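# Refit the band around the carton and corner guard

## Task

Stretch the band back around the carton and its corner guard so it goes over both; at the end the guard must sit in its proper place and the carton must rest level.

## Robot and tools

Robot: two arms, left_arm and right_arm, facing each other across a table. Scene frame: origin at table centre, table top at z = +0.020 m, +z up. left_arm's base is on the +y side at (+0.044, +0.465, +0.125), right_arm's at (-0.029, -0.458, +0.137); arm names do not match image sides. Each arm's reported hand pose, velocities and targets are in that arm's own base frame; fixed cameras and the table use the scene frame. Gripper fingers point along the hand's +x and close along its y. end_effector_position is the midpoint between the fingers, 3 to 4 cm short of the tips; only the final 1.5 cm of each finger face is flat.

execute_actions(actions, cameras): actions is a list of actions; each action is up to 15 rows, one per 1/30 s step, and a short action repeats its last row for the remaining steps. Every row holds 14 numbers in [-1, 1]: left_arm dx, dy, dz, rx, ry, rz, opening, then right_arm's same seven. dx..rz are offsets, not poses, measured along that arm's Hand target axes from the Hand target at the start of the action; every row counts from that same start, but each new action or call starts again from the current Hand target, so repeating an offset moves further. Scale: 1.0 = 0.6 m or 180 degrees; rx, ry, rz form one rotation vector. Opening is absolute: +1 fully open (0.080 m), -1 fully closed; empty fingers meet near -0.78. Closing fully takes at least about 0.6 s. Sending all six pose numbers as 0 re-commands the Hand target (use it to catch up a gripper resting short, or to stop pressing). A 0 opening is a real command, so repeat the present opening to keep a gripper as is. Images return only with an empty actions list or when cameras names them (cam_high, cam_low, cam_left_wrist, cam_right_wrist, or "all"); an unknown name invalidates the call.

move(target, speed, blend, opening_speed, grip_force, blocking, cameras): target is one 14-number row as above, or a list of up to 15 such rows; every row in the list is an offset from the same starting Hand targets, not from the previous row. Paths are straight, end together, last at least 0.5 s and at most 10 s, and do not avoid obstacles or the other arm. speed: m/s, 0.002 to 4.3, default 0.25 (turns up to twice that in rad/s); one value or one per target. blend: metres of corner rounding per target, 0 = stop at each. opening_speed: rate of the opening command per second on the -1..+1 scale, at least 0.2. grip_force: newtons per finger pad, 8 to 34, one value or one per arm; it persists. blocking=false returns after about 0.5 s while the move continues. The extra move: line reports done, off_target, moving, held, blocked or fault per arm; limits=paced means a pose was clipped, limits=held means steps were withheld. Blocked means the gripper stopped far from its drive point, usually against something. Avoid paths passing near an arm's own base (shoulder posture may flip).

wait(seconds 0..10): holds last commands, lets a running move continue. stop(): brakes a running move. zoom_image(camera, region [x0,y0,x1,y1] pixels, at most 504 x 504): enlarges part of the latest image. read_manual(section="licences") gives licence text only. finished_scene(scene 1 or 2) ends the scene irreversibly; the goal must hold without the robot.

Results: end_effector_position (m), quat_wxyz, velocities; Hand target (last commanded pose after clipping, the base for the next offsets); grip_measured on the opening scale (may be about 2 mm off; under a firm squeeze it reads up to about 3 mm narrower than the part); grip_effort_n (motor effort, negative closing, not pad force); Joint positions, Joint torques, External joint torques; possible MOTOR HOT, OVER-TEMPERATURE FAULT, OVER-SPEED FAULT or torque fault lines. To grip, command about 0.08 below the reading at first contact; less holds more gently.

Control notes: orientation commands are clipped to within 32 degrees of the current orientation each step. Friction and weight leave the gripper short, low or tilted, especially far out; check position and tilt after each move and correct. Small moves may go astray. Torque load limits (N m): waist 17.8, shoulder 22, elbow 22, wrist pitch 5.8, wrist yaw 5.78, wrist roll 5.42; reaching one stops that arm for 10 s. Holding loads, stretching out or pushing at unreachable poses heats motors; 95 °C causes a fault hold.

Avoid: dropping or releasing moving parts, anything leaving the table, slams and hard pushes, fast contact or targets far beyond a contact point, arms or grippers touching each other, one gripper closing on the other's fingers, heavy load on wrist camera cables, and far one-step targets. Loose objects may occasionally be nudged by outside pushes.

Each tool is called by a JSON object that holds its "name" and its "arguments".

## Session

{"name": "execute_actions", "arguments": {"actions": []}}

Scene clock: 0.00 s.
left_arm: end_effector_position=(+0.4284, +0.0384, +0.0866) grip_measured=+1.000 grip_effort_n=n/a end_effector_quat_wxyz=(+0.938, -0.162, +0.191, -0.239) | right_arm: end_effector_position=(+0.3418, +0.1296, +0.2249) grip_measured=+1.000 grip_effort_n=n/a end_effector_quat_wxyz=(+0.944, -0.123, +0.307, +0.009)
Joint positions: left_arm=[0.36 1.901 0.779 0.671 0.869 -0.071 0.08] | right_arm=[0.562 1.329 1.079 -0.476 0.503 0.122 0.08]
Joint velocities: within noise
Joint torques (N m): no reading
External joint torques (N m): no reading
Motor temperatures (°C): left_arm=[26 30 32 28 28 35] | right_arm=[28 29 29 35 29 31]
Heat: left arm: hottest wrist roll 35 °C (+0.0 °C/min); right arm: hottest wrist pitch 35 °C (+0.0 °C/min).
Hand target: left_arm +0.4288, +0.0385, +0.0878; +0.939, -0.161, +0.190, -0.239 | right_arm +0.3419, +0.1296, +0.2262; +0.944, -0.122, +0.305, +0.009
Tool commands: left_gripper/opening=+1.0 right_gripper/opening=+1.0

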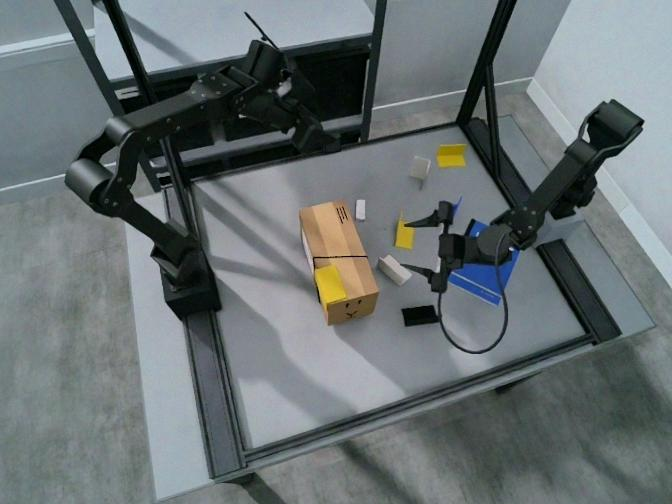

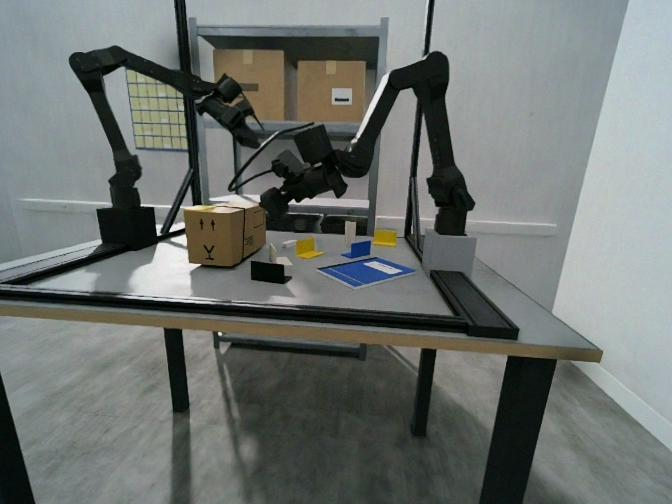

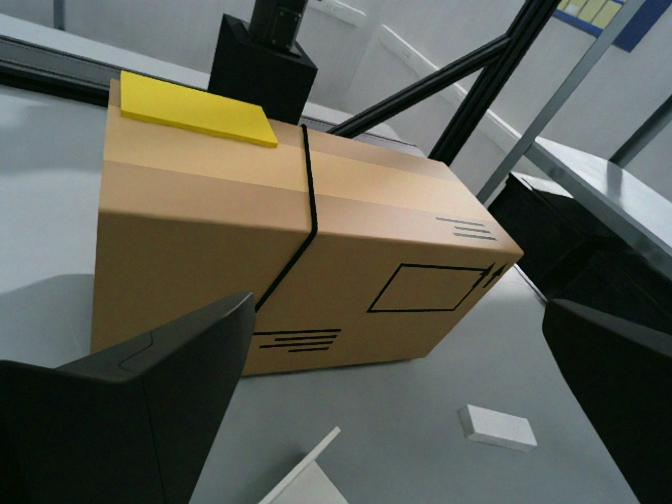

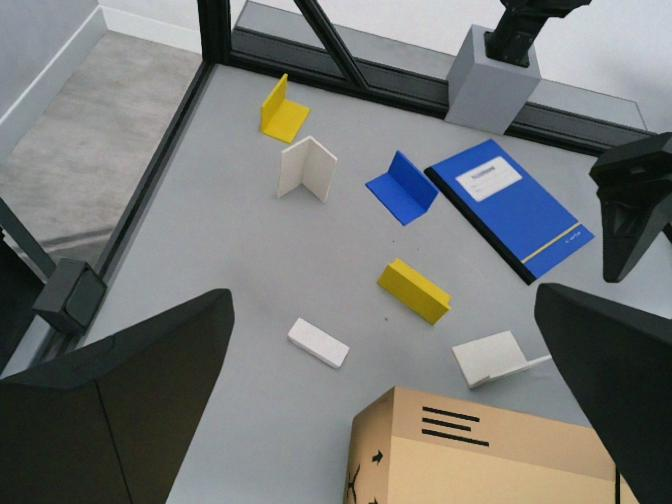

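{"name": "zoom_image", "arguments": {"camera": "cam_high", "region": [270, 180, 480, 340]}}

{"name": "zoom_image", "arguments": {"camera": "cam_left_wrist", "region": [80, 50, 540, 395]}}

{"name": "zoom_image", "arguments": {"camera": "cam_low", "region": [160, 180, 340, 300]}}

Scaled by 2.400 from the camera's 672x504 image, which has a finer 960x720 frame.

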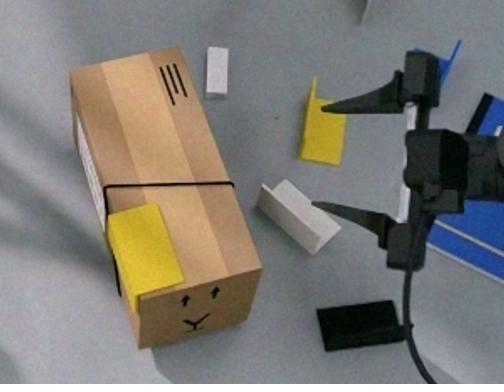

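Scaled by 1.096 from the camera's 672x504 image, which has a finer 960x720 frame.

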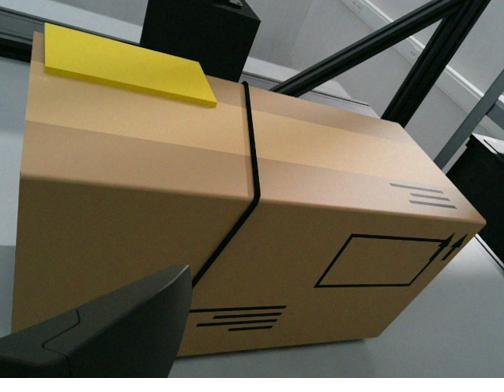

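Scaled by 2.800 from the camera's 672x504 image, which has a finer 960x720 frame.

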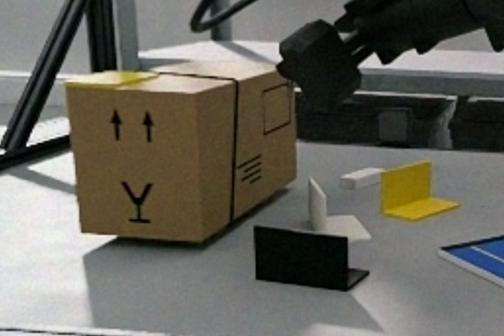

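{"name": "move", "arguments": {"target": [0,0,0,0,0,0,1, -0.161,-0.2287,-0.3248,0.119,-0.0495,-0.0605,1], "cameras": ["all"]}}

Scene clock: 4.17 s.
left_arm: end_effector_position=(+0.4284, +0.0384, +0.0866) grip_measured=+1.000 grip_effort_n=-1.2 end_effector_quat_wxyz=(+0.938, -0.162, +0.191, -0.239) | right_arm: end_effector_position=(+0.1641, -0.0440, +0.1614) grip_measured=+1.000 grip_effort_n=2.6 end_effector_quat_wxyz=(+0.968, +0.030, +0.215, -0.129)
Joint positions: left_arm=[0.36 1.901 0.779 0.671 0.869 -0.071 0.08] | right_arm=[-0.25 0.073 0.379 -0.743 0.014 0.009 0.08]
Joint torques (N m): left_arm=[0.01 -7.45 4.5 1.27 0.24 0.03] | right_arm=[-0.1 0.87 5.08 1.19 -0.08 -0.17]
External joint torques (N m): left_arm=[0.04 -0.02 -0.45 -0.19 0.03 0.01] | right_arm=[-0.1 -0.56 -1.12 -0.47 -0.09 -0.17]
Heat: left arm: hottest wrist roll 35 °C (+0.0 °C/min); right arm: hottest wrist pitch 35 °C (+0.0 °C/min).
Hand target: left_arm +0.4288, +0.0385, +0.0878; +0.939, -0.161, +0.190, -0.239 | right_arm +0.1639, -0.0439, +0.1602; +0.968, +0.028, +0.215, -0.128
Off the commanded pose: left_arm 0.001 m, 0 deg | right_arm 0.001 m, 0 deg.
move: done
camera_calibration:
cam_right_wrist: T_world_to_cam=[[-0.243395, -0.968637, -0.0500101, 0.0147177], [-0.694445, 0.210029, -0.688211, 0.260189], [0.67713, -0.132778, -0.723785, 0.0762223], [0, 0, 0, 1]] pos_world=[0.132657, -0.0302705, 0.234969]

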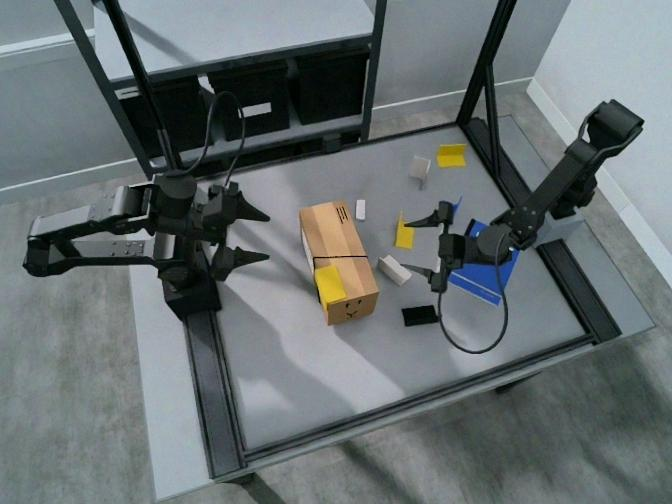

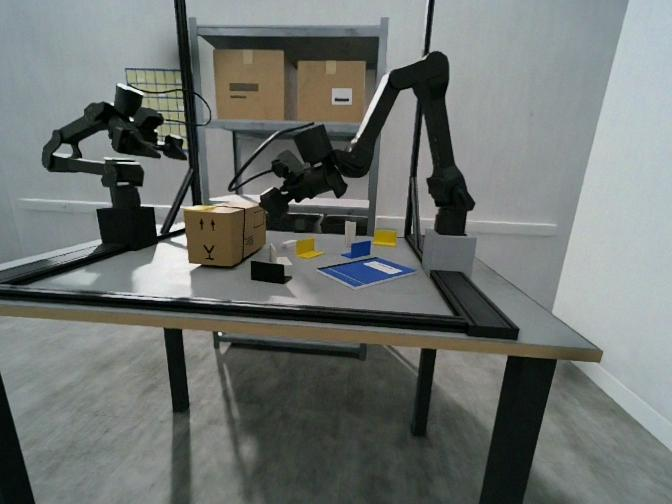

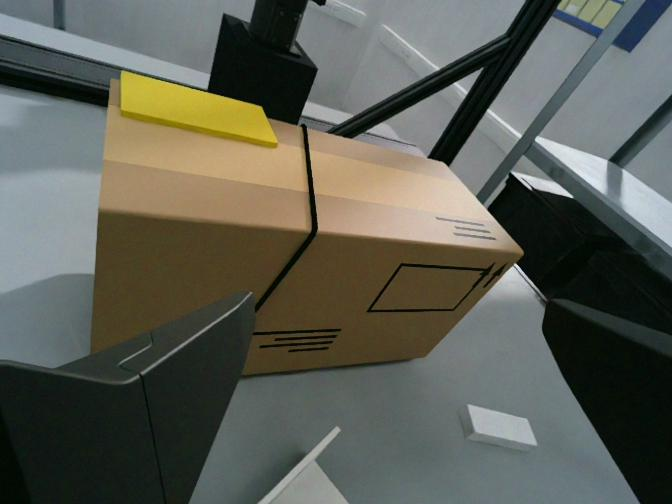

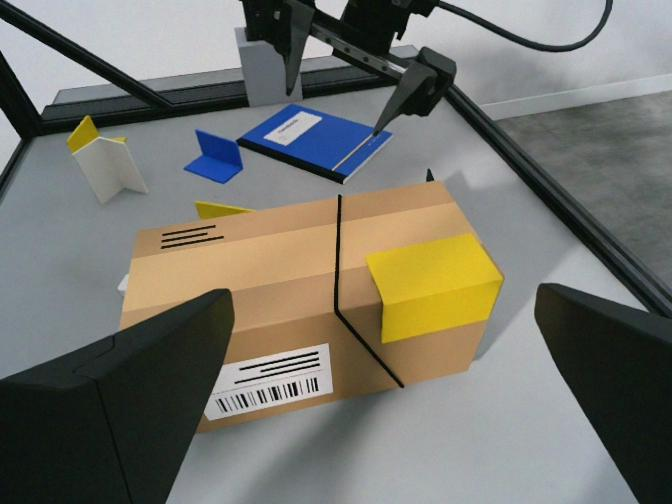

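{"name": "zoom_image", "arguments": {"camera": "cam_right_wrist", "region": [200, 170, 520, 440]}}

{"name": "zoom_image", "arguments": {"camera": "cam_right_wrist", "region": [310, 280, 500, 420]}}

{"name": "zoom_image", "arguments": {"camera": "cam_left_wrist", "region": [180, 200, 340, 390]}}

{"name": "zoom_image", "arguments": {"camera": "cam_low", "region": [170, 190, 290, 280]}}

Scaled by 1.575 from the camera's 672x504 image, which has a finer 960x720 frame.

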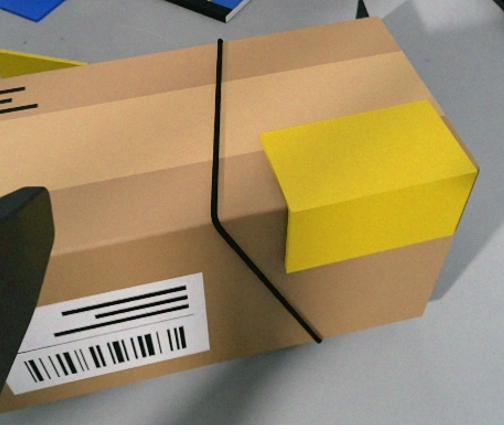

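Scaled by 2.653 from the camera's 672x504 image, which has a finer 960x720 frame.

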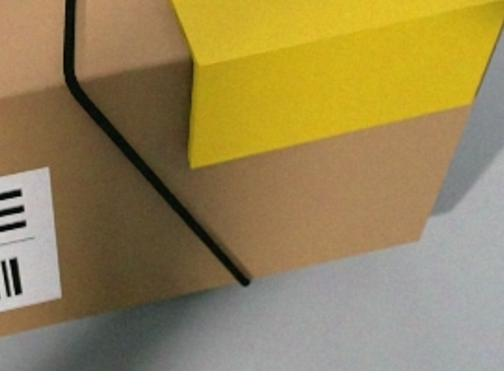

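Scaled by 2.653 from the camera's 672x504 image, which has a finer 960x720 frame.

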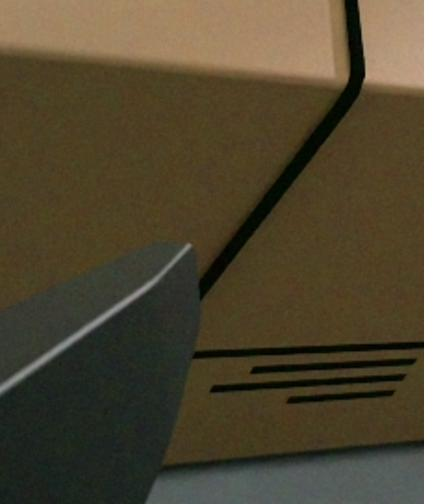

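Scaled by 4.200 from the camera's 672x504 image, which has a finer 960x720 frame.

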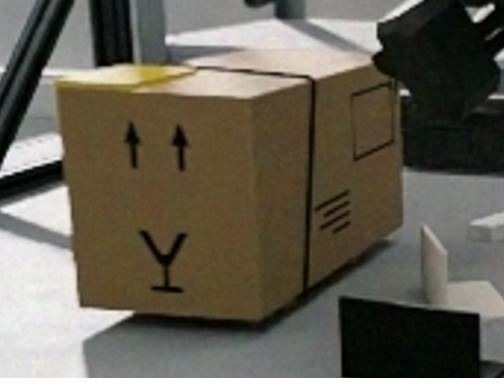

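{"name": "zoom_image", "arguments": {"camera": "cam_low", "region": [180, 230, 280, 280]}}

{"name": "zoom_image", "arguments": {"camera": "cam_low", "region": [180, 195, 280, 245]}}

{"name": "zoom_image", "arguments": {"camera": "cam_left_wrist", "region": [240, 320, 460, 400]}}

Scaled by 5.040 from the camera's 672x504 image, which has a finer 960x720 frame.

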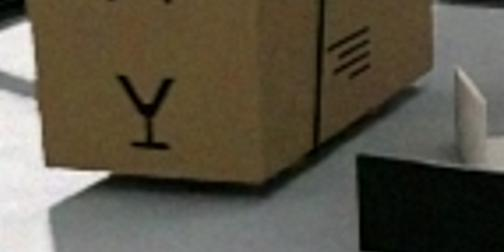

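Scaled by 5.040 from the camera's 672x504 image, which has a finer 960x720 frame.

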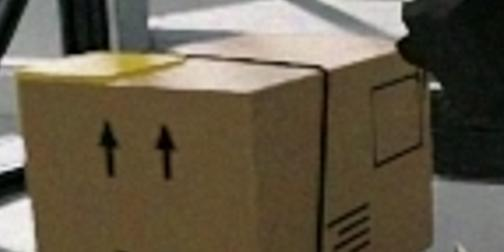

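Scaled by 2.291 from the camera's 672x504 image, which has a finer 960x720 frame.

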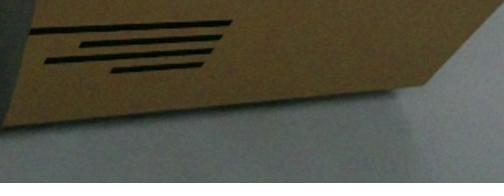

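{"name": "move", "arguments": {"target": [-0.1407,-0.0843,-0.007,0,0,0,1, 0.232,0.0303,0.0037,0,0.2778,0,-0.35], "cameras": ["all"]}}

Scene clock: 9.93 s.
left_arm: end_effector_position=(+0.3410, +0.0391, +0.1272) grip_measured=+1.000 grip_effort_n=-1.2 end_effector_quat_wxyz=(+0.938, -0.162, +0.191, -0.238) | right_arm: end_effector_position=(+0.2888, -0.0600, +0.1028) grip_measured=-0.346 grip_effort_n=-16.0 end_effector_quat_wxyz=(+0.787, +0.076, +0.604, -0.104)
Joint positions: left_arm=[0.487 1.48 0.538 0.415 0.98 0.027 0.08] | right_arm=[-0.193 1.464 1.015 -0.86 0.022 0.062 0.019]
Joint torques (N m): left_arm=[0.16 -5.88 4.19 0.98 0.33 0.1] | right_arm=[0.24 -4.41 6.35 0.37 -0.13 0.19]
External joint torques (N m): left_arm=[0.17 -1.08 -1.29 -0.38 0.06 0.08] | right_arm=[0.27 0.86 0.26 -0.41 -0.15 0.19]
Heat: left arm: hottest wrist roll 35 °C (+0.0 °C/min); right arm: hottest wrist pitch 36 °C (+6.0 °C/min).
Hand target: left_arm +0.3387, +0.0385, +0.1275; +0.939, -0.161, +0.190, -0.239 | right_arm +0.2913, -0.0593, +0.1032; +0.786, +0.079, +0.604, -0.104
Off the commanded pose: left_arm 0.002 m, 0 deg | right_arm 0.003 m, 0 deg.
move: done
camera_calibration:
cam_left_wrist: T_world_to_cam=[[-0.35111, -0.844939, 0.403484, 0.114986], [-0.693287, -0.0550407, -0.718557, 0.358765], [0.629345, -0.532022, -0.56646, -0.0403564], [0, 0, 0, 1]] pos_world=[0.314498, 0.0954323, 0.188538]
cam_right_wrist: T_world_to_cam=[[-0.278497, -0.9596, -0.0400839, 0.0363118], [-0.955613, 0.272678, 0.11158, 0.306781], [-0.096142, 0.0693793, -0.992947, 0.210508], [0, 0, 0, 1]] pos_world=[0.323515, -0.0634125, 0.176248]

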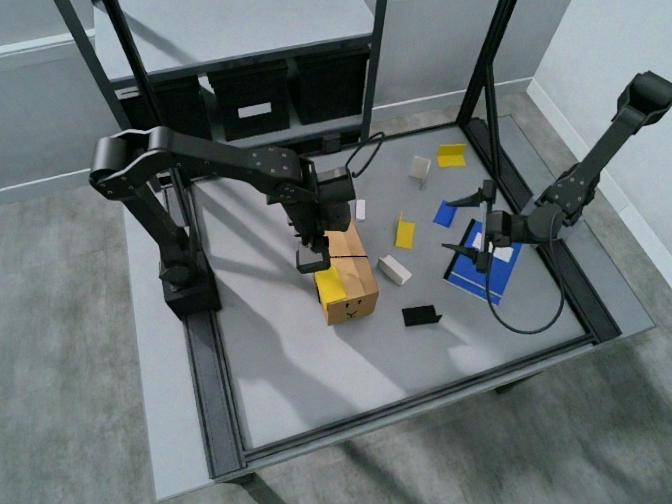

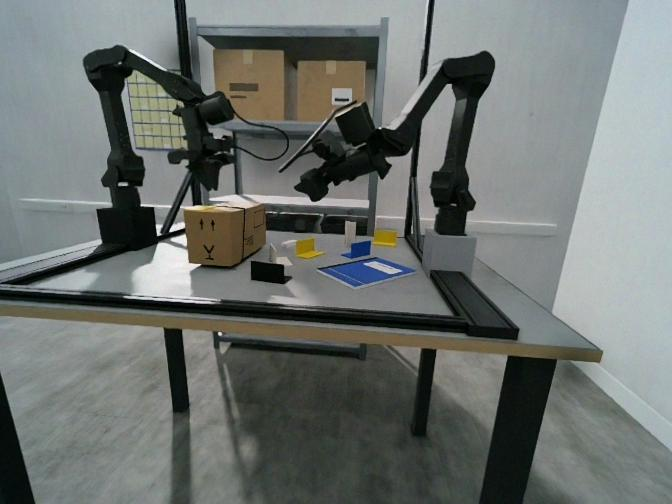

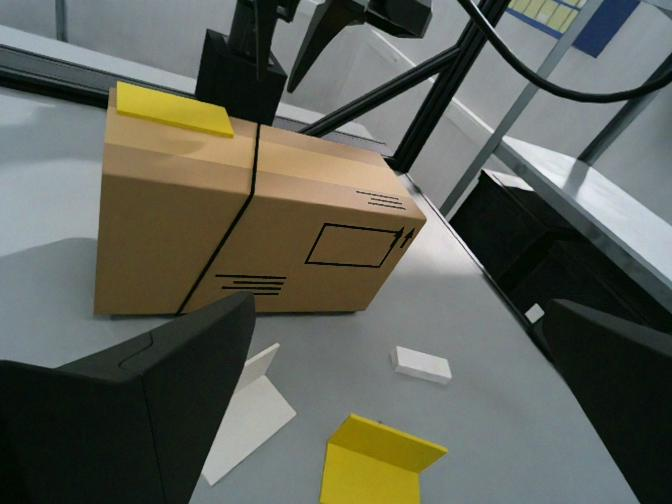

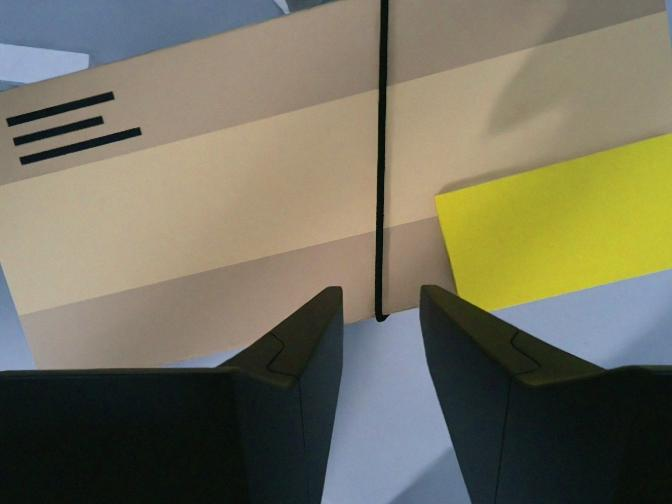

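{"name": "move", "arguments": {"target": [0,0,0,0,0,0,1, 0.0473,-0.0071,-0.0168,0,0,0,-0.35], "speed": 0.08, "cameras": ["cam_left_wrist","cam_right_wrist"]}}

Scene clock: 11.53 s.
left_arm: end_effector_position=(+0.3410, +0.0391, +0.1272) grip_measured=+1.000 grip_effort_n=-1.2 end_effector_quat_wxyz=(+0.938, -0.162, +0.191, -0.238) | right_arm: end_effector_position=(+0.2895, -0.0629, +0.0774) grip_measured=-0.346 grip_effort_n=-16.5 end_effector_quat_wxyz=(+0.790, +0.079, +0.599, -0.106)
Joint positions: left_arm=[0.487 1.48 0.538 0.415 0.98 0.027 0.08] | right_arm=[-0.205 1.487 0.928 -0.739 0.018 0.059 0.019]
Joint torques (N m): left_arm=[0.31 -5.75 4.14 0.95 0.41 0.12] | right_arm=[-0.12 -4.62 4.52 0.66 -0.13 -0.17]
External joint torques (N m): left_arm=[0.29 -0.92 -1.4 -0.42 0.14 0.1] | right_arm=[-0.12 0.67 -1.42 -0.14 -0.15 -0.17]
Heat: left arm: hottest wrist roll 35 °C (+0.0 °C/min); right arm: hottest wrist pitch 36 °C (+5.2 °C/min).
Hand target: left_arm +0.3387, +0.0385, +0.1276; +0.939, -0.161, +0.190, -0.239 | right_arm +0.2879, -0.0628, +0.0733; +0.786, +0.079, +0.604, -0.104
Off the commanded pose: left_arm 0.002 m, 0 deg | right_arm 0.005 m, 1 deg.
move: done
camera_calibration:
cam_left_wrist: T_world_to_cam=[[-0.35111, -0.844939, 0.403484, 0.114986], [-0.693287, -0.0550407, -0.718557, 0.358765], [0.629345, -0.532022, -0.56646, -0.0403564], [0, 0, 0, 1]] pos_world=[0.314498, 0.0954323, 0.188538]
cam_right_wrist: T_world_to_cam=[[-0.285111, -0.957468, -0.0443483, 0.0351176], [-0.954846, 0.279688, 0.100221, 0.312208], [-0.0835548, 0.07092, -0.993976, 0.182075], [0, 0, 0, 1]] pos_world=[0.323336, -0.0666098, 0.151246]
Images, in order (width x height): cam_left_wrist 672x504, cam_right_wrist 672x504.

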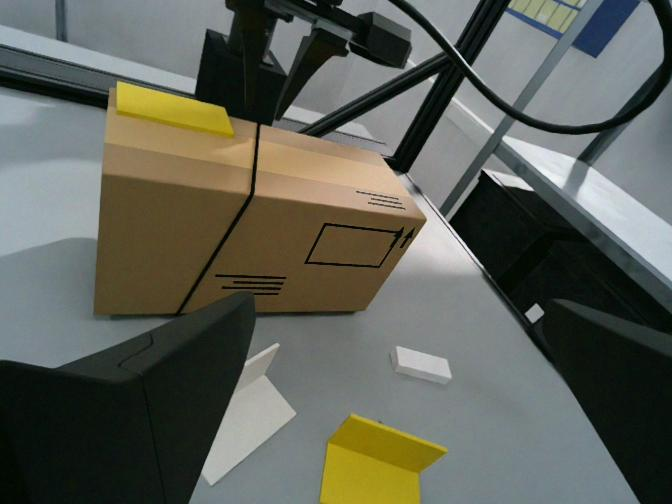

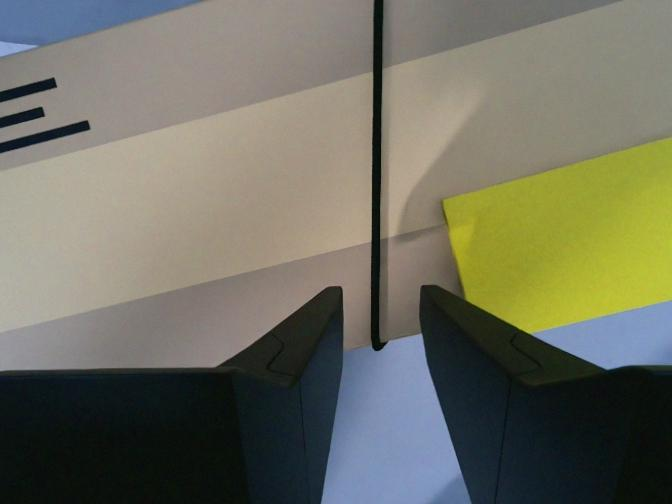

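{"name": "move", "arguments": {"target": [0,0,0,0,0,0,1, 0.0252,-0.004,-0.0092,0,0,0,-0.35], "speed": 0.05, "cameras": ["cam_left_wrist","cam_right_wrist"]}}

Scene clock: 12.73 s.
left_arm: end_effector_position=(+0.3410, +0.0391, +0.1272) grip_measured=+1.000 grip_effort_n=-0.2 end_effector_quat_wxyz=(+0.938, -0.162, +0.191, -0.238) | right_arm: end_effector_position=(+0.2881, -0.0649, +0.0625) grip_measured=-0.346 grip_effort_n=-16.0 end_effector_quat_wxyz=(+0.791, +0.079, +0.598, -0.106)
Joint positions: left_arm=[0.487 1.48 0.538 0.415 0.98 0.027 0.08] | right_arm=[-0.214 1.503 0.879 -0.671 0.016 0.05 0.019]
Joint torques (N m): left_arm=[0.33 -5.81 4.1 0.97 0.38 0.16] | right_arm=[-0.15 -4.32 4.11 0.78 -0.11 -0.16]
External joint torques (N m): left_arm=[0.33 -0.96 -1.44 -0.41 0.12 0.14] | right_arm=[-0.17 1 -1.72 -0.01 -0.12 -0.16]
Heat: left arm: hottest wrist roll 35 °C (+0.0 °C/min); right arm: hottest wrist pitch 36 °C (+4.7 °C/min).
Hand target: left_arm +0.3387, +0.0385, +0.1276; +0.939, -0.161, +0.190, -0.239 | right_arm +0.2858, -0.0647, +0.0571; +0.786, +0.079, +0.604, -0.104
Off the commanded pose: left_arm 0.002 m, 0 deg | right_arm 0.006 m, 1 deg.
move: done
camera_calibration:
cam_left_wrist: T_world_to_cam=[[-0.35111, -0.844939, 0.403484, 0.114986], [-0.693287, -0.0550407, -0.718557, 0.358765], [0.629345, -0.532022, -0.56646, -0.0403564], [0, 0, 0, 1]] pos_world=[0.314498, 0.0954323, 0.188538]
cam_right_wrist: T_world_to_cam=[[-0.284555, -0.957616, -0.0447238, 0.0319533], [-0.955227, 0.279283, 0.0976877, 0.31317], [-0.0810567, 0.0705189, -0.994212, 0.166574], [0, 0, 0, 1]] pos_world=[0.321743, -0.0686108, 0.136446]
Images, in order (width x height): cam_left_wrist 672x504, cam_right_wrist 672x504.

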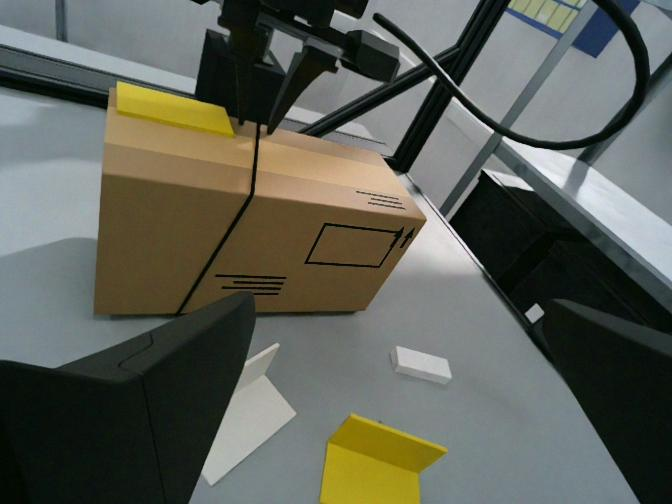

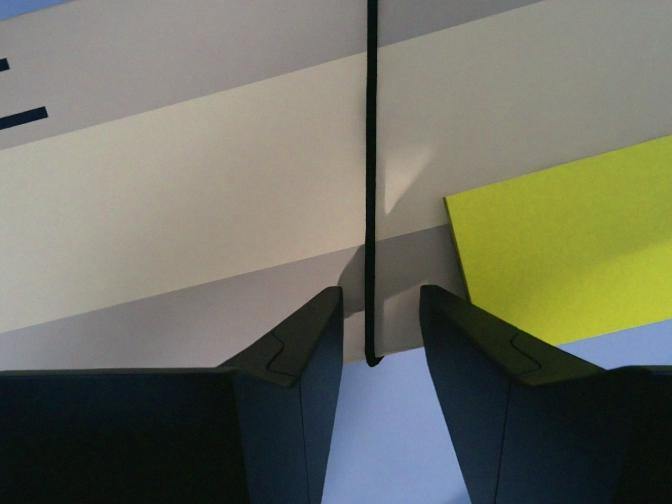

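{"name": "move", "arguments": {"target": [0,0,0,0,0,0,1, 0.011,0.0032,-0.0035,0,0,0,-0.35], "speed": 0.03, "cameras": ["cam_left_wrist","cam_right_wrist"]}}

{"name": "zoom_image", "arguments": {"camera": "cam_left_wrist", "region": [200, 50, 340, 150]}}

{"name": "zoom_image", "arguments": {"camera": "cam_right_wrist", "region": [320, 240, 460, 380]}}

Scene clock: 13.67 s.
left_arm: end_effector_position=(+0.3410, +0.0391, +0.1272) grip_measured=+1.000 grip_effort_n=-1.6 end_effector_quat_wxyz=(+0.938, -0.162, +0.191, -0.238) | right_arm: end_effector_position=(+0.2877, -0.0646, +0.0601) grip_measured=-0.346 grip_effort_n=-16.0 end_effector_quat_wxyz=(+0.792, +0.079, +0.596, -0.106)
Joint positions: left_arm=[0.487 1.48 0.538 0.415 0.98 0.027 0.08] | right_arm=[-0.213 1.501 0.866 -0.655 0.016 0.05 0.019]
Joint torques (N m): left_arm=[0.3 -6.03 4.12 0.94 0.41 0.16] | right_arm=[0.38 -3.02 3.46 1.63 -0.07 0.03]
External joint torques (N m): left_arm=[0.3 -1.11 -1.5 -0.47 0.13 0.13] | right_arm=[0.38 2.28 -2.37 0.82 -0.08 0.03]
Heat: left arm: hottest wrist roll 35 °C (+0.0 °C/min); right arm: hottest wrist pitch 36 °C (+4.4 °C/min).
Hand target: left_arm +0.3387, +0.0385, +0.1276; +0.939, -0.161, +0.190, -0.239 | right_arm +0.2860, -0.0628, +0.0503; +0.786, +0.079, +0.604, -0.104
Off the commanded pose: left_arm 0.002 m, 0 deg | right_arm 0.010 m, 1 deg.
move: off_target (right_arm)
camera_calibration:
cam_left_wrist: T_world_to_cam=[[-0.35111, -0.844939, 0.403484, 0.114986], [-0.693287, -0.0550407, -0.718557, 0.358765], [0.629345, -0.532022, -0.56646, -0.0403564], [0, 0, 0, 1]] pos_world=[0.314498, 0.0954323, 0.188538]
cam_right_wrist: T_world_to_cam=[[-0.283723, -0.95786, -0.0447789, 0.0317299], [-0.955861, 0.278795, 0.0927533, 0.313364], [-0.0763606, 0.0691186, -0.994682, 0.162657], [0, 0, 0, 1]] pos_world=[0.320956, -0.0682141, 0.134148]
Images, in order (width x height): cam_left_wrist 672x504, cam_right_wrist 672x504.

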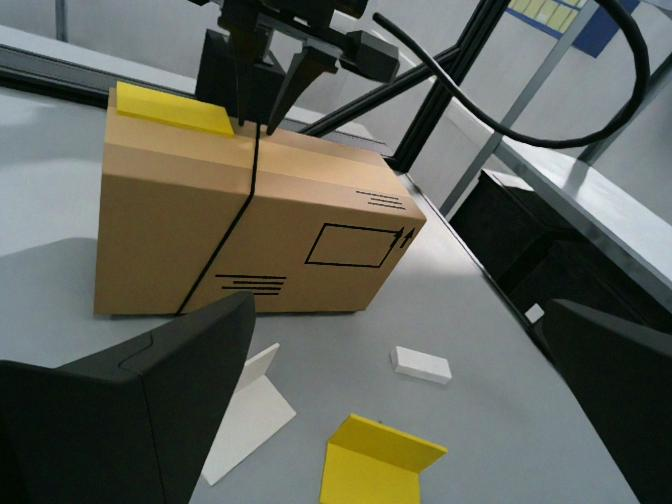

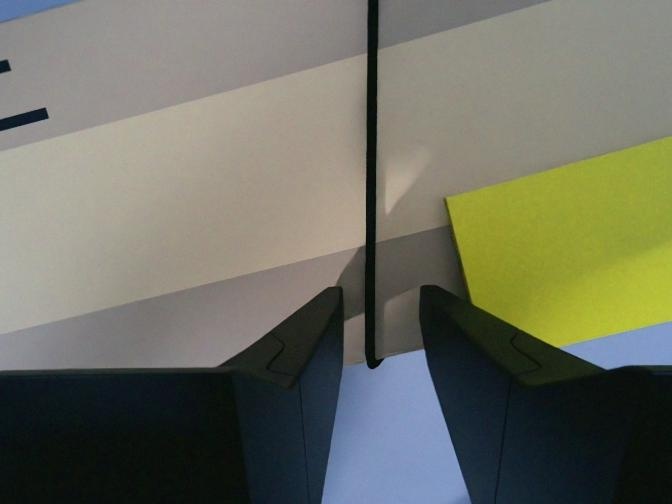

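Scaled by 3.600 from the camera's 672x504 image, which has a finer 960x720 frame.

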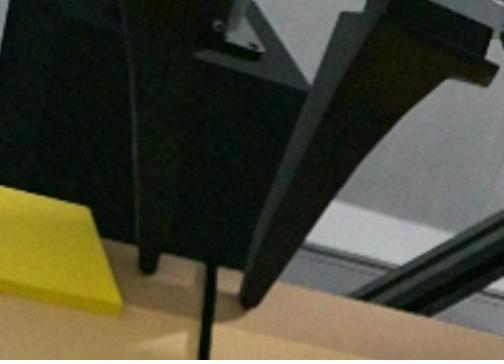

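Scaled by 3.600 from the camera's 672x504 image, which has a finer 960x720 frame.

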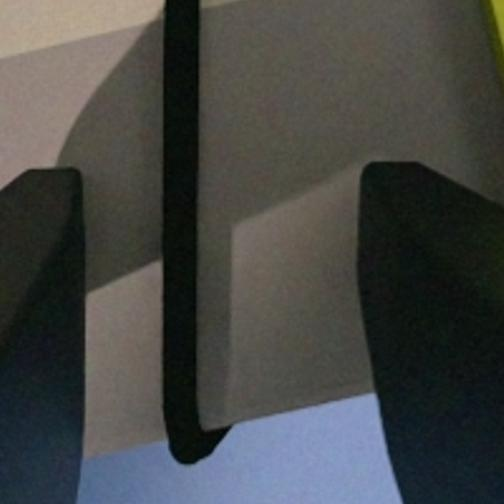

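{"name": "move", "arguments": {"target": [0,0,0,0,0,0,1, -0.0068,0.0033,0.0005,0,0,0,-1], "speed": 0.03, "cameras": ["cam_left_wrist","cam_right_wrist"]}}

{"name": "zoom_image", "arguments": {"camera": "cam_left_wrist", "region": [200, 50, 340, 150]}}

{"name": "zoom_image", "arguments": {"camera": "cam_right_wrist", "region": [320, 240, 460, 380]}}

Scene clock: 14.63 s.
left_arm: end_effector_position=(+0.3410, +0.0391, +0.1272) grip_measured=+1.000 grip_effort_n=-0.7 end_effector_quat_wxyz=(+0.938, -0.162, +0.191, -0.238) | right_arm: end_effector_position=(+0.2913, -0.0629, +0.0614) grip_measured=-0.771 grip_effort_n=-30.0 end_effector_quat_wxyz=(+0.797, +0.076, +0.591, -0.104)
Joint positions: left_arm=[0.487 1.48 0.538 0.415 0.98 0.027 0.08] | right_arm=[-0.204 1.501 0.868 -0.642 0.017 0.052 0]
Joint torques (N m): left_arm=[0.3 -5.83 4.25 0.98 0.36 0.11] | right_arm=[0.34 -3.97 4.27 -0.2 -0.02 0.17]
External joint torques (N m): left_arm=[0.3 -1 -1.28 -0.4 0.1 0.09] | right_arm=[0.3 1.37 -1.6 -1.03 -0.02 0.17]
Heat: left arm: hottest wrist roll 35 °C (+0.0 °C/min); right arm: hottest wrist pitch 36 °C (+4.1 °C/min).
Hand target: left_arm +0.3387, +0.0385, +0.1276; +0.939, -0.161, +0.190, -0.239 | right_arm +0.2859, -0.0607, +0.0543; +0.786, +0.079, +0.604, -0.104
Off the commanded pose: left_arm 0.002 m, 0 deg | right_arm 0.009 m, 2 deg.
move: off_target (right_arm)
camera_calibration:
cam_left_wrist: T_world_to_cam=[[-0.35111, -0.844939, 0.403484, 0.114986], [-0.693287, -0.0550407, -0.718557, 0.358765], [0.629345, -0.532022, -0.56646, -0.0403564], [0, 0, 0, 1]] pos_world=[0.314498, 0.0954323, 0.188538]
cam_right_wrist: T_world_to_cam=[[-0.277102, -0.95977, -0.0453434, 0.0324348], [-0.958763, 0.273093, 0.0787048, 0.317494], [-0.0631555, 0.0652828, -0.995866, 0.16003], [0, 0, 0, 1]] pos_world=[0.323496, -0.0660226, 0.135851]
Images, in order (width x height): cam_left_wrist 672x504, cam_right_wrist 672x504.

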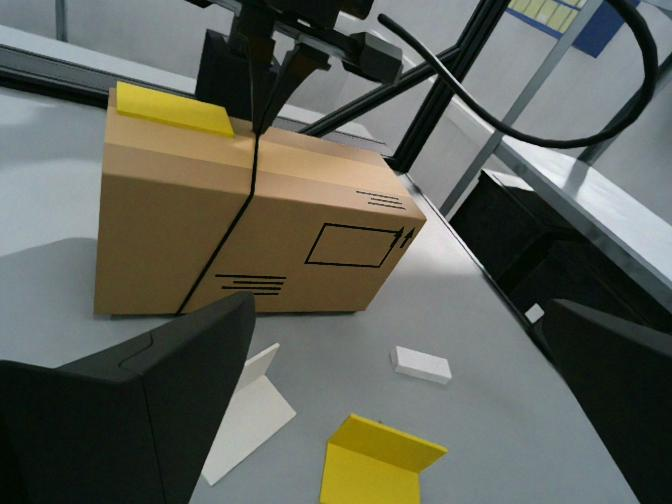

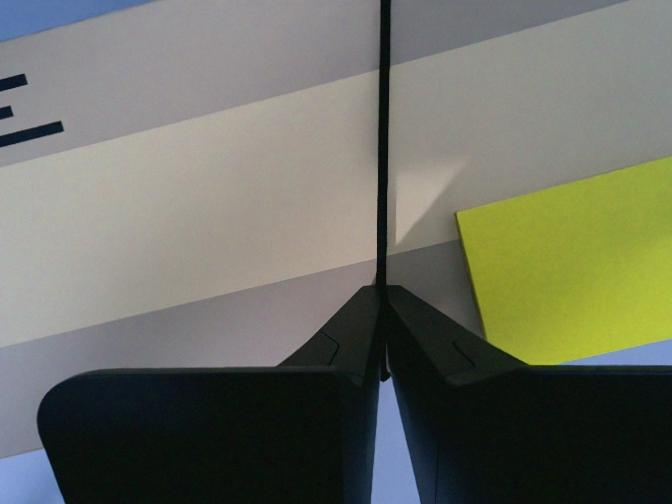

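Scaled by 3.600 from the camera's 672x504 image, which has a finer 960x720 frame.

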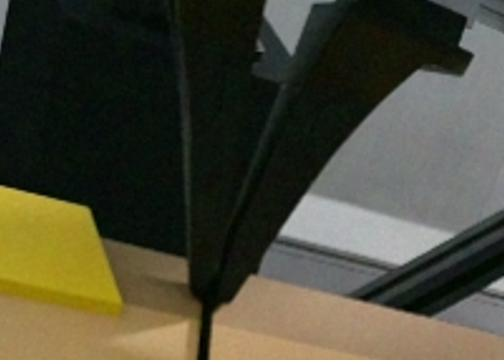

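Scaled by 3.600 from the camera's 672x504 image, which has a finer 960x720 frame.

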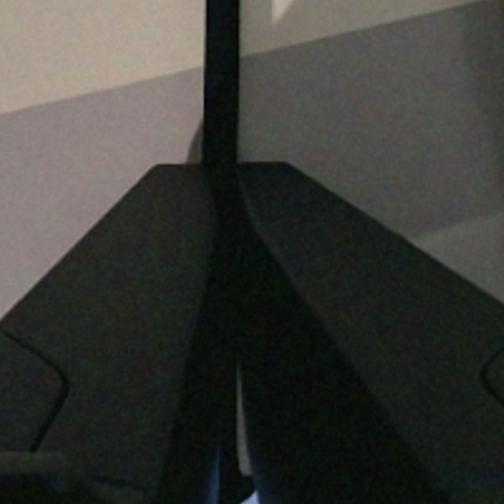

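{"name": "move", "arguments": {"target": [0,0,0,0,0,0,1, -0.033,0,0.0083,0,0,0,-1], "speed": 0.05, "cameras": ["cam_left_wrist","cam_right_wrist"]}}

{"name": "zoom_image", "arguments": {"camera": "cam_left_wrist", "region": [200, 50, 340, 150]}}

Scene clock: 16.23 s.
left_arm: end_effector_position=(+0.3410, +0.0391, +0.1272) grip_measured=+1.000 grip_effort_n=-1.2 end_effector_quat_wxyz=(+0.938, -0.162, +0.191, -0.238) | right_arm: end_effector_position=(+0.2840, -0.0613, +0.0689) grip_measured=-0.771 grip_effort_n=-28.1 end_effector_quat_wxyz=(+0.782, +0.078, +0.610, -0.103)
Joint positions: left_arm=[0.487 1.48 0.538 0.415 0.98 0.027 0.08] | right_arm=[-0.204 1.496 0.907 -0.736 0.017 0.052 0]
Joint torques (N m): left_arm=[0.26 -5.78 4.12 0.96 0.36 0.13] | right_arm=[0.3 -7.01 5.98 0.05 -0.03 0.2]
External joint torques (N m): left_arm=[0.23 -0.93 -1.43 -0.42 0.09 0.11] | right_arm=[0.31 -1.77 0.16 -0.7 -0.04 0.19]
Heat: left arm: hottest wrist roll 35 °C (+0.0 °C/min); right arm: hottest wrist pitch 36 °C (+3.7 °C/min).
Hand target: left_arm +0.3387, +0.0385, +0.1276; +0.939, -0.161, +0.190, -0.239 | right_arm +0.2856, -0.0606, +0.0747; +0.786, +0.079, +0.604, -0.104
Off the commanded pose: left_arm 0.002 m, 0 deg | right_arm 0.006 m, 1 deg.
move: done
camera_calibration:
cam_left_wrist: T_world_to_cam=[[-0.35111, -0.844939, 0.403484, 0.114986], [-0.693287, -0.0550407, -0.718557, 0.358765], [0.629345, -0.532022, -0.56646, -0.0403564], [0, 0, 0, 1]] pos_world=[0.314498, 0.0954323, 0.188538]
cam_right_wrist: T_world_to_cam=[[-0.27885, -0.959435, -0.0415546, 0.0326029], [-0.95394, 0.271749, 0.127088, 0.304727], [-0.11064, 0.075079, -0.991021, 0.180738], [0, 0, 0, 1]] pos_world=[0.319779, -0.0650984, 0.141743]
Images, in order (width x height): cam_left_wrist 672x504, cam_right_wrist 672x504.

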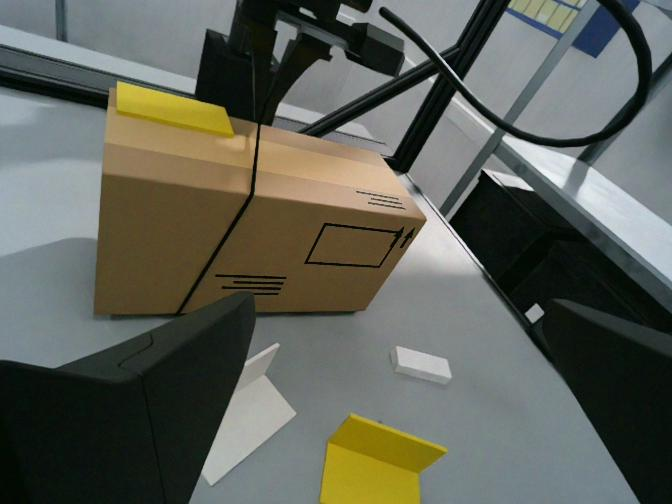

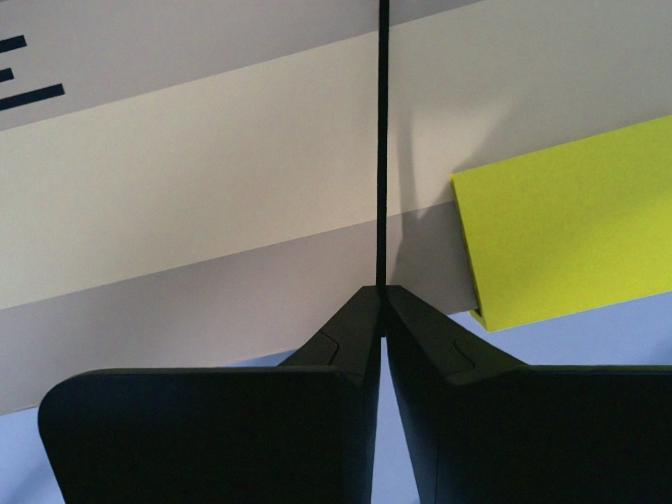

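Scaled by 3.600 from the camera's 672x504 image, which has a finer 960x720 frame.

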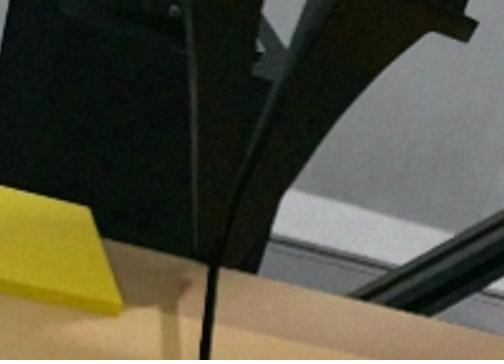

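{"name": "move", "arguments": {"target": [0,0,0,0,0,0,1, -0.031,-0.0121,-0.0383,0,0,0,-1], "speed": 0.05, "cameras": ["cam_left_wrist","cam_right_wrist","cam_high"]}}

{"name": "zoom_image", "arguments": {"camera": "cam_left_wrist", "region": [180, 30, 340, 150]}}

Scene clock: 18.10 s.
left_arm: end_effector_position=(+0.3410, +0.0391, +0.1272) grip_measured=+1.000 grip_effort_n=-1.2 end_effector_quat_wxyz=(+0.938, -0.162, +0.191, -0.238) | right_arm: end_effector_position=(+0.2634, -0.0630, +0.0863) grip_measured=-0.772 grip_effort_n=-27.2 end_effector_quat_wxyz=(+0.788, +0.079, +0.600, -0.109)
Joint positions: left_arm=[0.487 1.48 0.538 0.415 0.98 0.027 0.08] | right_arm=[-0.225 1.377 0.873 -0.797 0.017 0.041 0]
Joint torques (N m): left_arm=[0.47 -5.93 4.27 0.97 0.39 0.14] | right_arm=[0.08 -6.92 4.15 -0.48 -0.25 -0.15]
External joint torques (N m): left_arm=[0.47 -1.04 -1.29 -0.42 0.12 0.12] | right_arm=[0.07 -2.45 -1.82 -1.26 -0.26 -0.15]
Heat: left arm: hottest wrist roll 35 °C (+0.0 °C/min); right arm: hottest wrist pitch 36 °C (+3.3 °C/min).
Hand target: left_arm +0.3387, +0.0385, +0.1276; +0.939, -0.161, +0.190, -0.239 | right_arm +0.2575, -0.0606, +0.0867; +0.786, +0.079, +0.604, -0.104
Off the commanded pose: left_arm 0.002 m, 0 deg | right_arm 0.006 m, 1 deg.
move: done
camera_calibration:
cam_left_wrist: T_world_to_cam=[[-0.35111, -0.844939, 0.403484, 0.114986], [-0.693287, -0.0550407, -0.718557, 0.358765], [0.629345, -0.532022, -0.56646, -0.0403564], [0, 0, 0, 1]] pos_world=[0.314498, 0.0954323, 0.188538]
cam_right_wrist: T_world_to_cam=[[-0.288513, -0.956623, -0.0404061, 0.0285461], [-0.953446, 0.283174, 0.103701, 0.285853], [-0.0877612, 0.0684441, -0.993787, 0.189617], [0, 0, 0, 1]] pos_world=[0.297422, -0.0666164, 0.15995]
Images, in order (width x height): cam_high 672x504, cam_left_wrist 672x504, cam_right_wrist 672x504.

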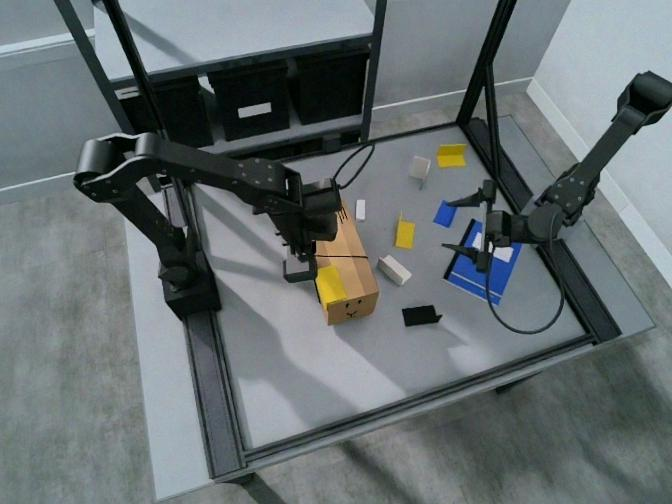

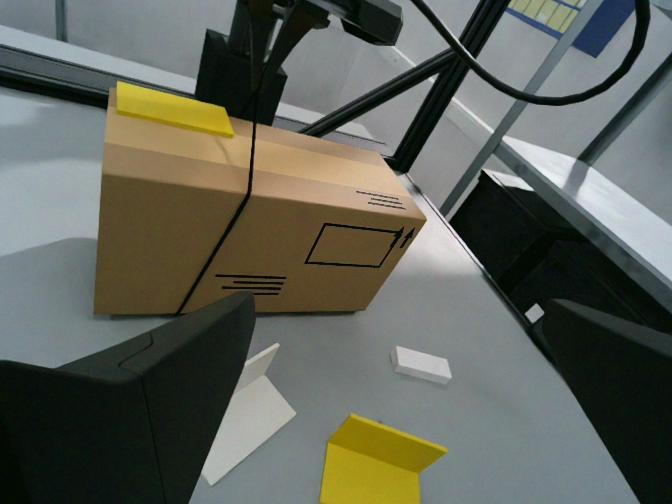

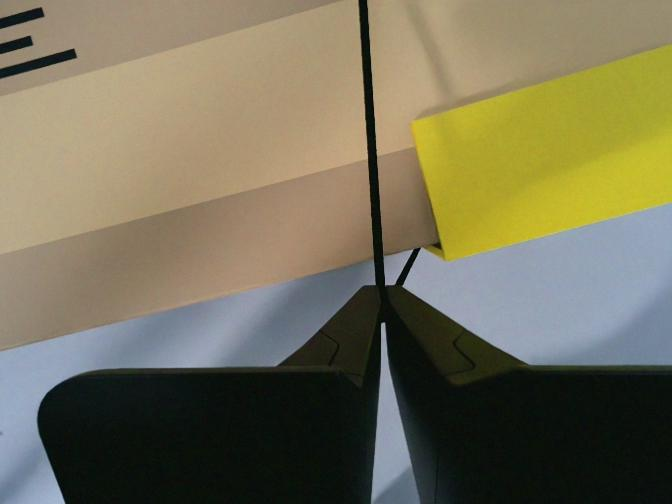

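Scaled by 3.150 from the camera's 672x504 image, which has a finer 960x720 frame.

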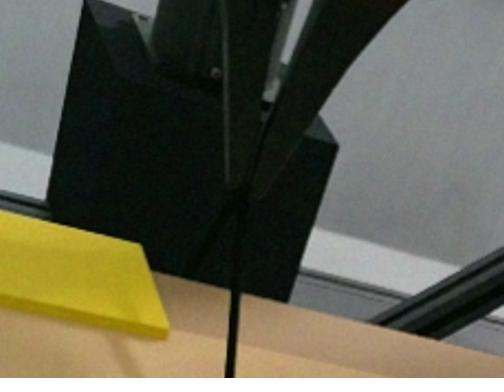

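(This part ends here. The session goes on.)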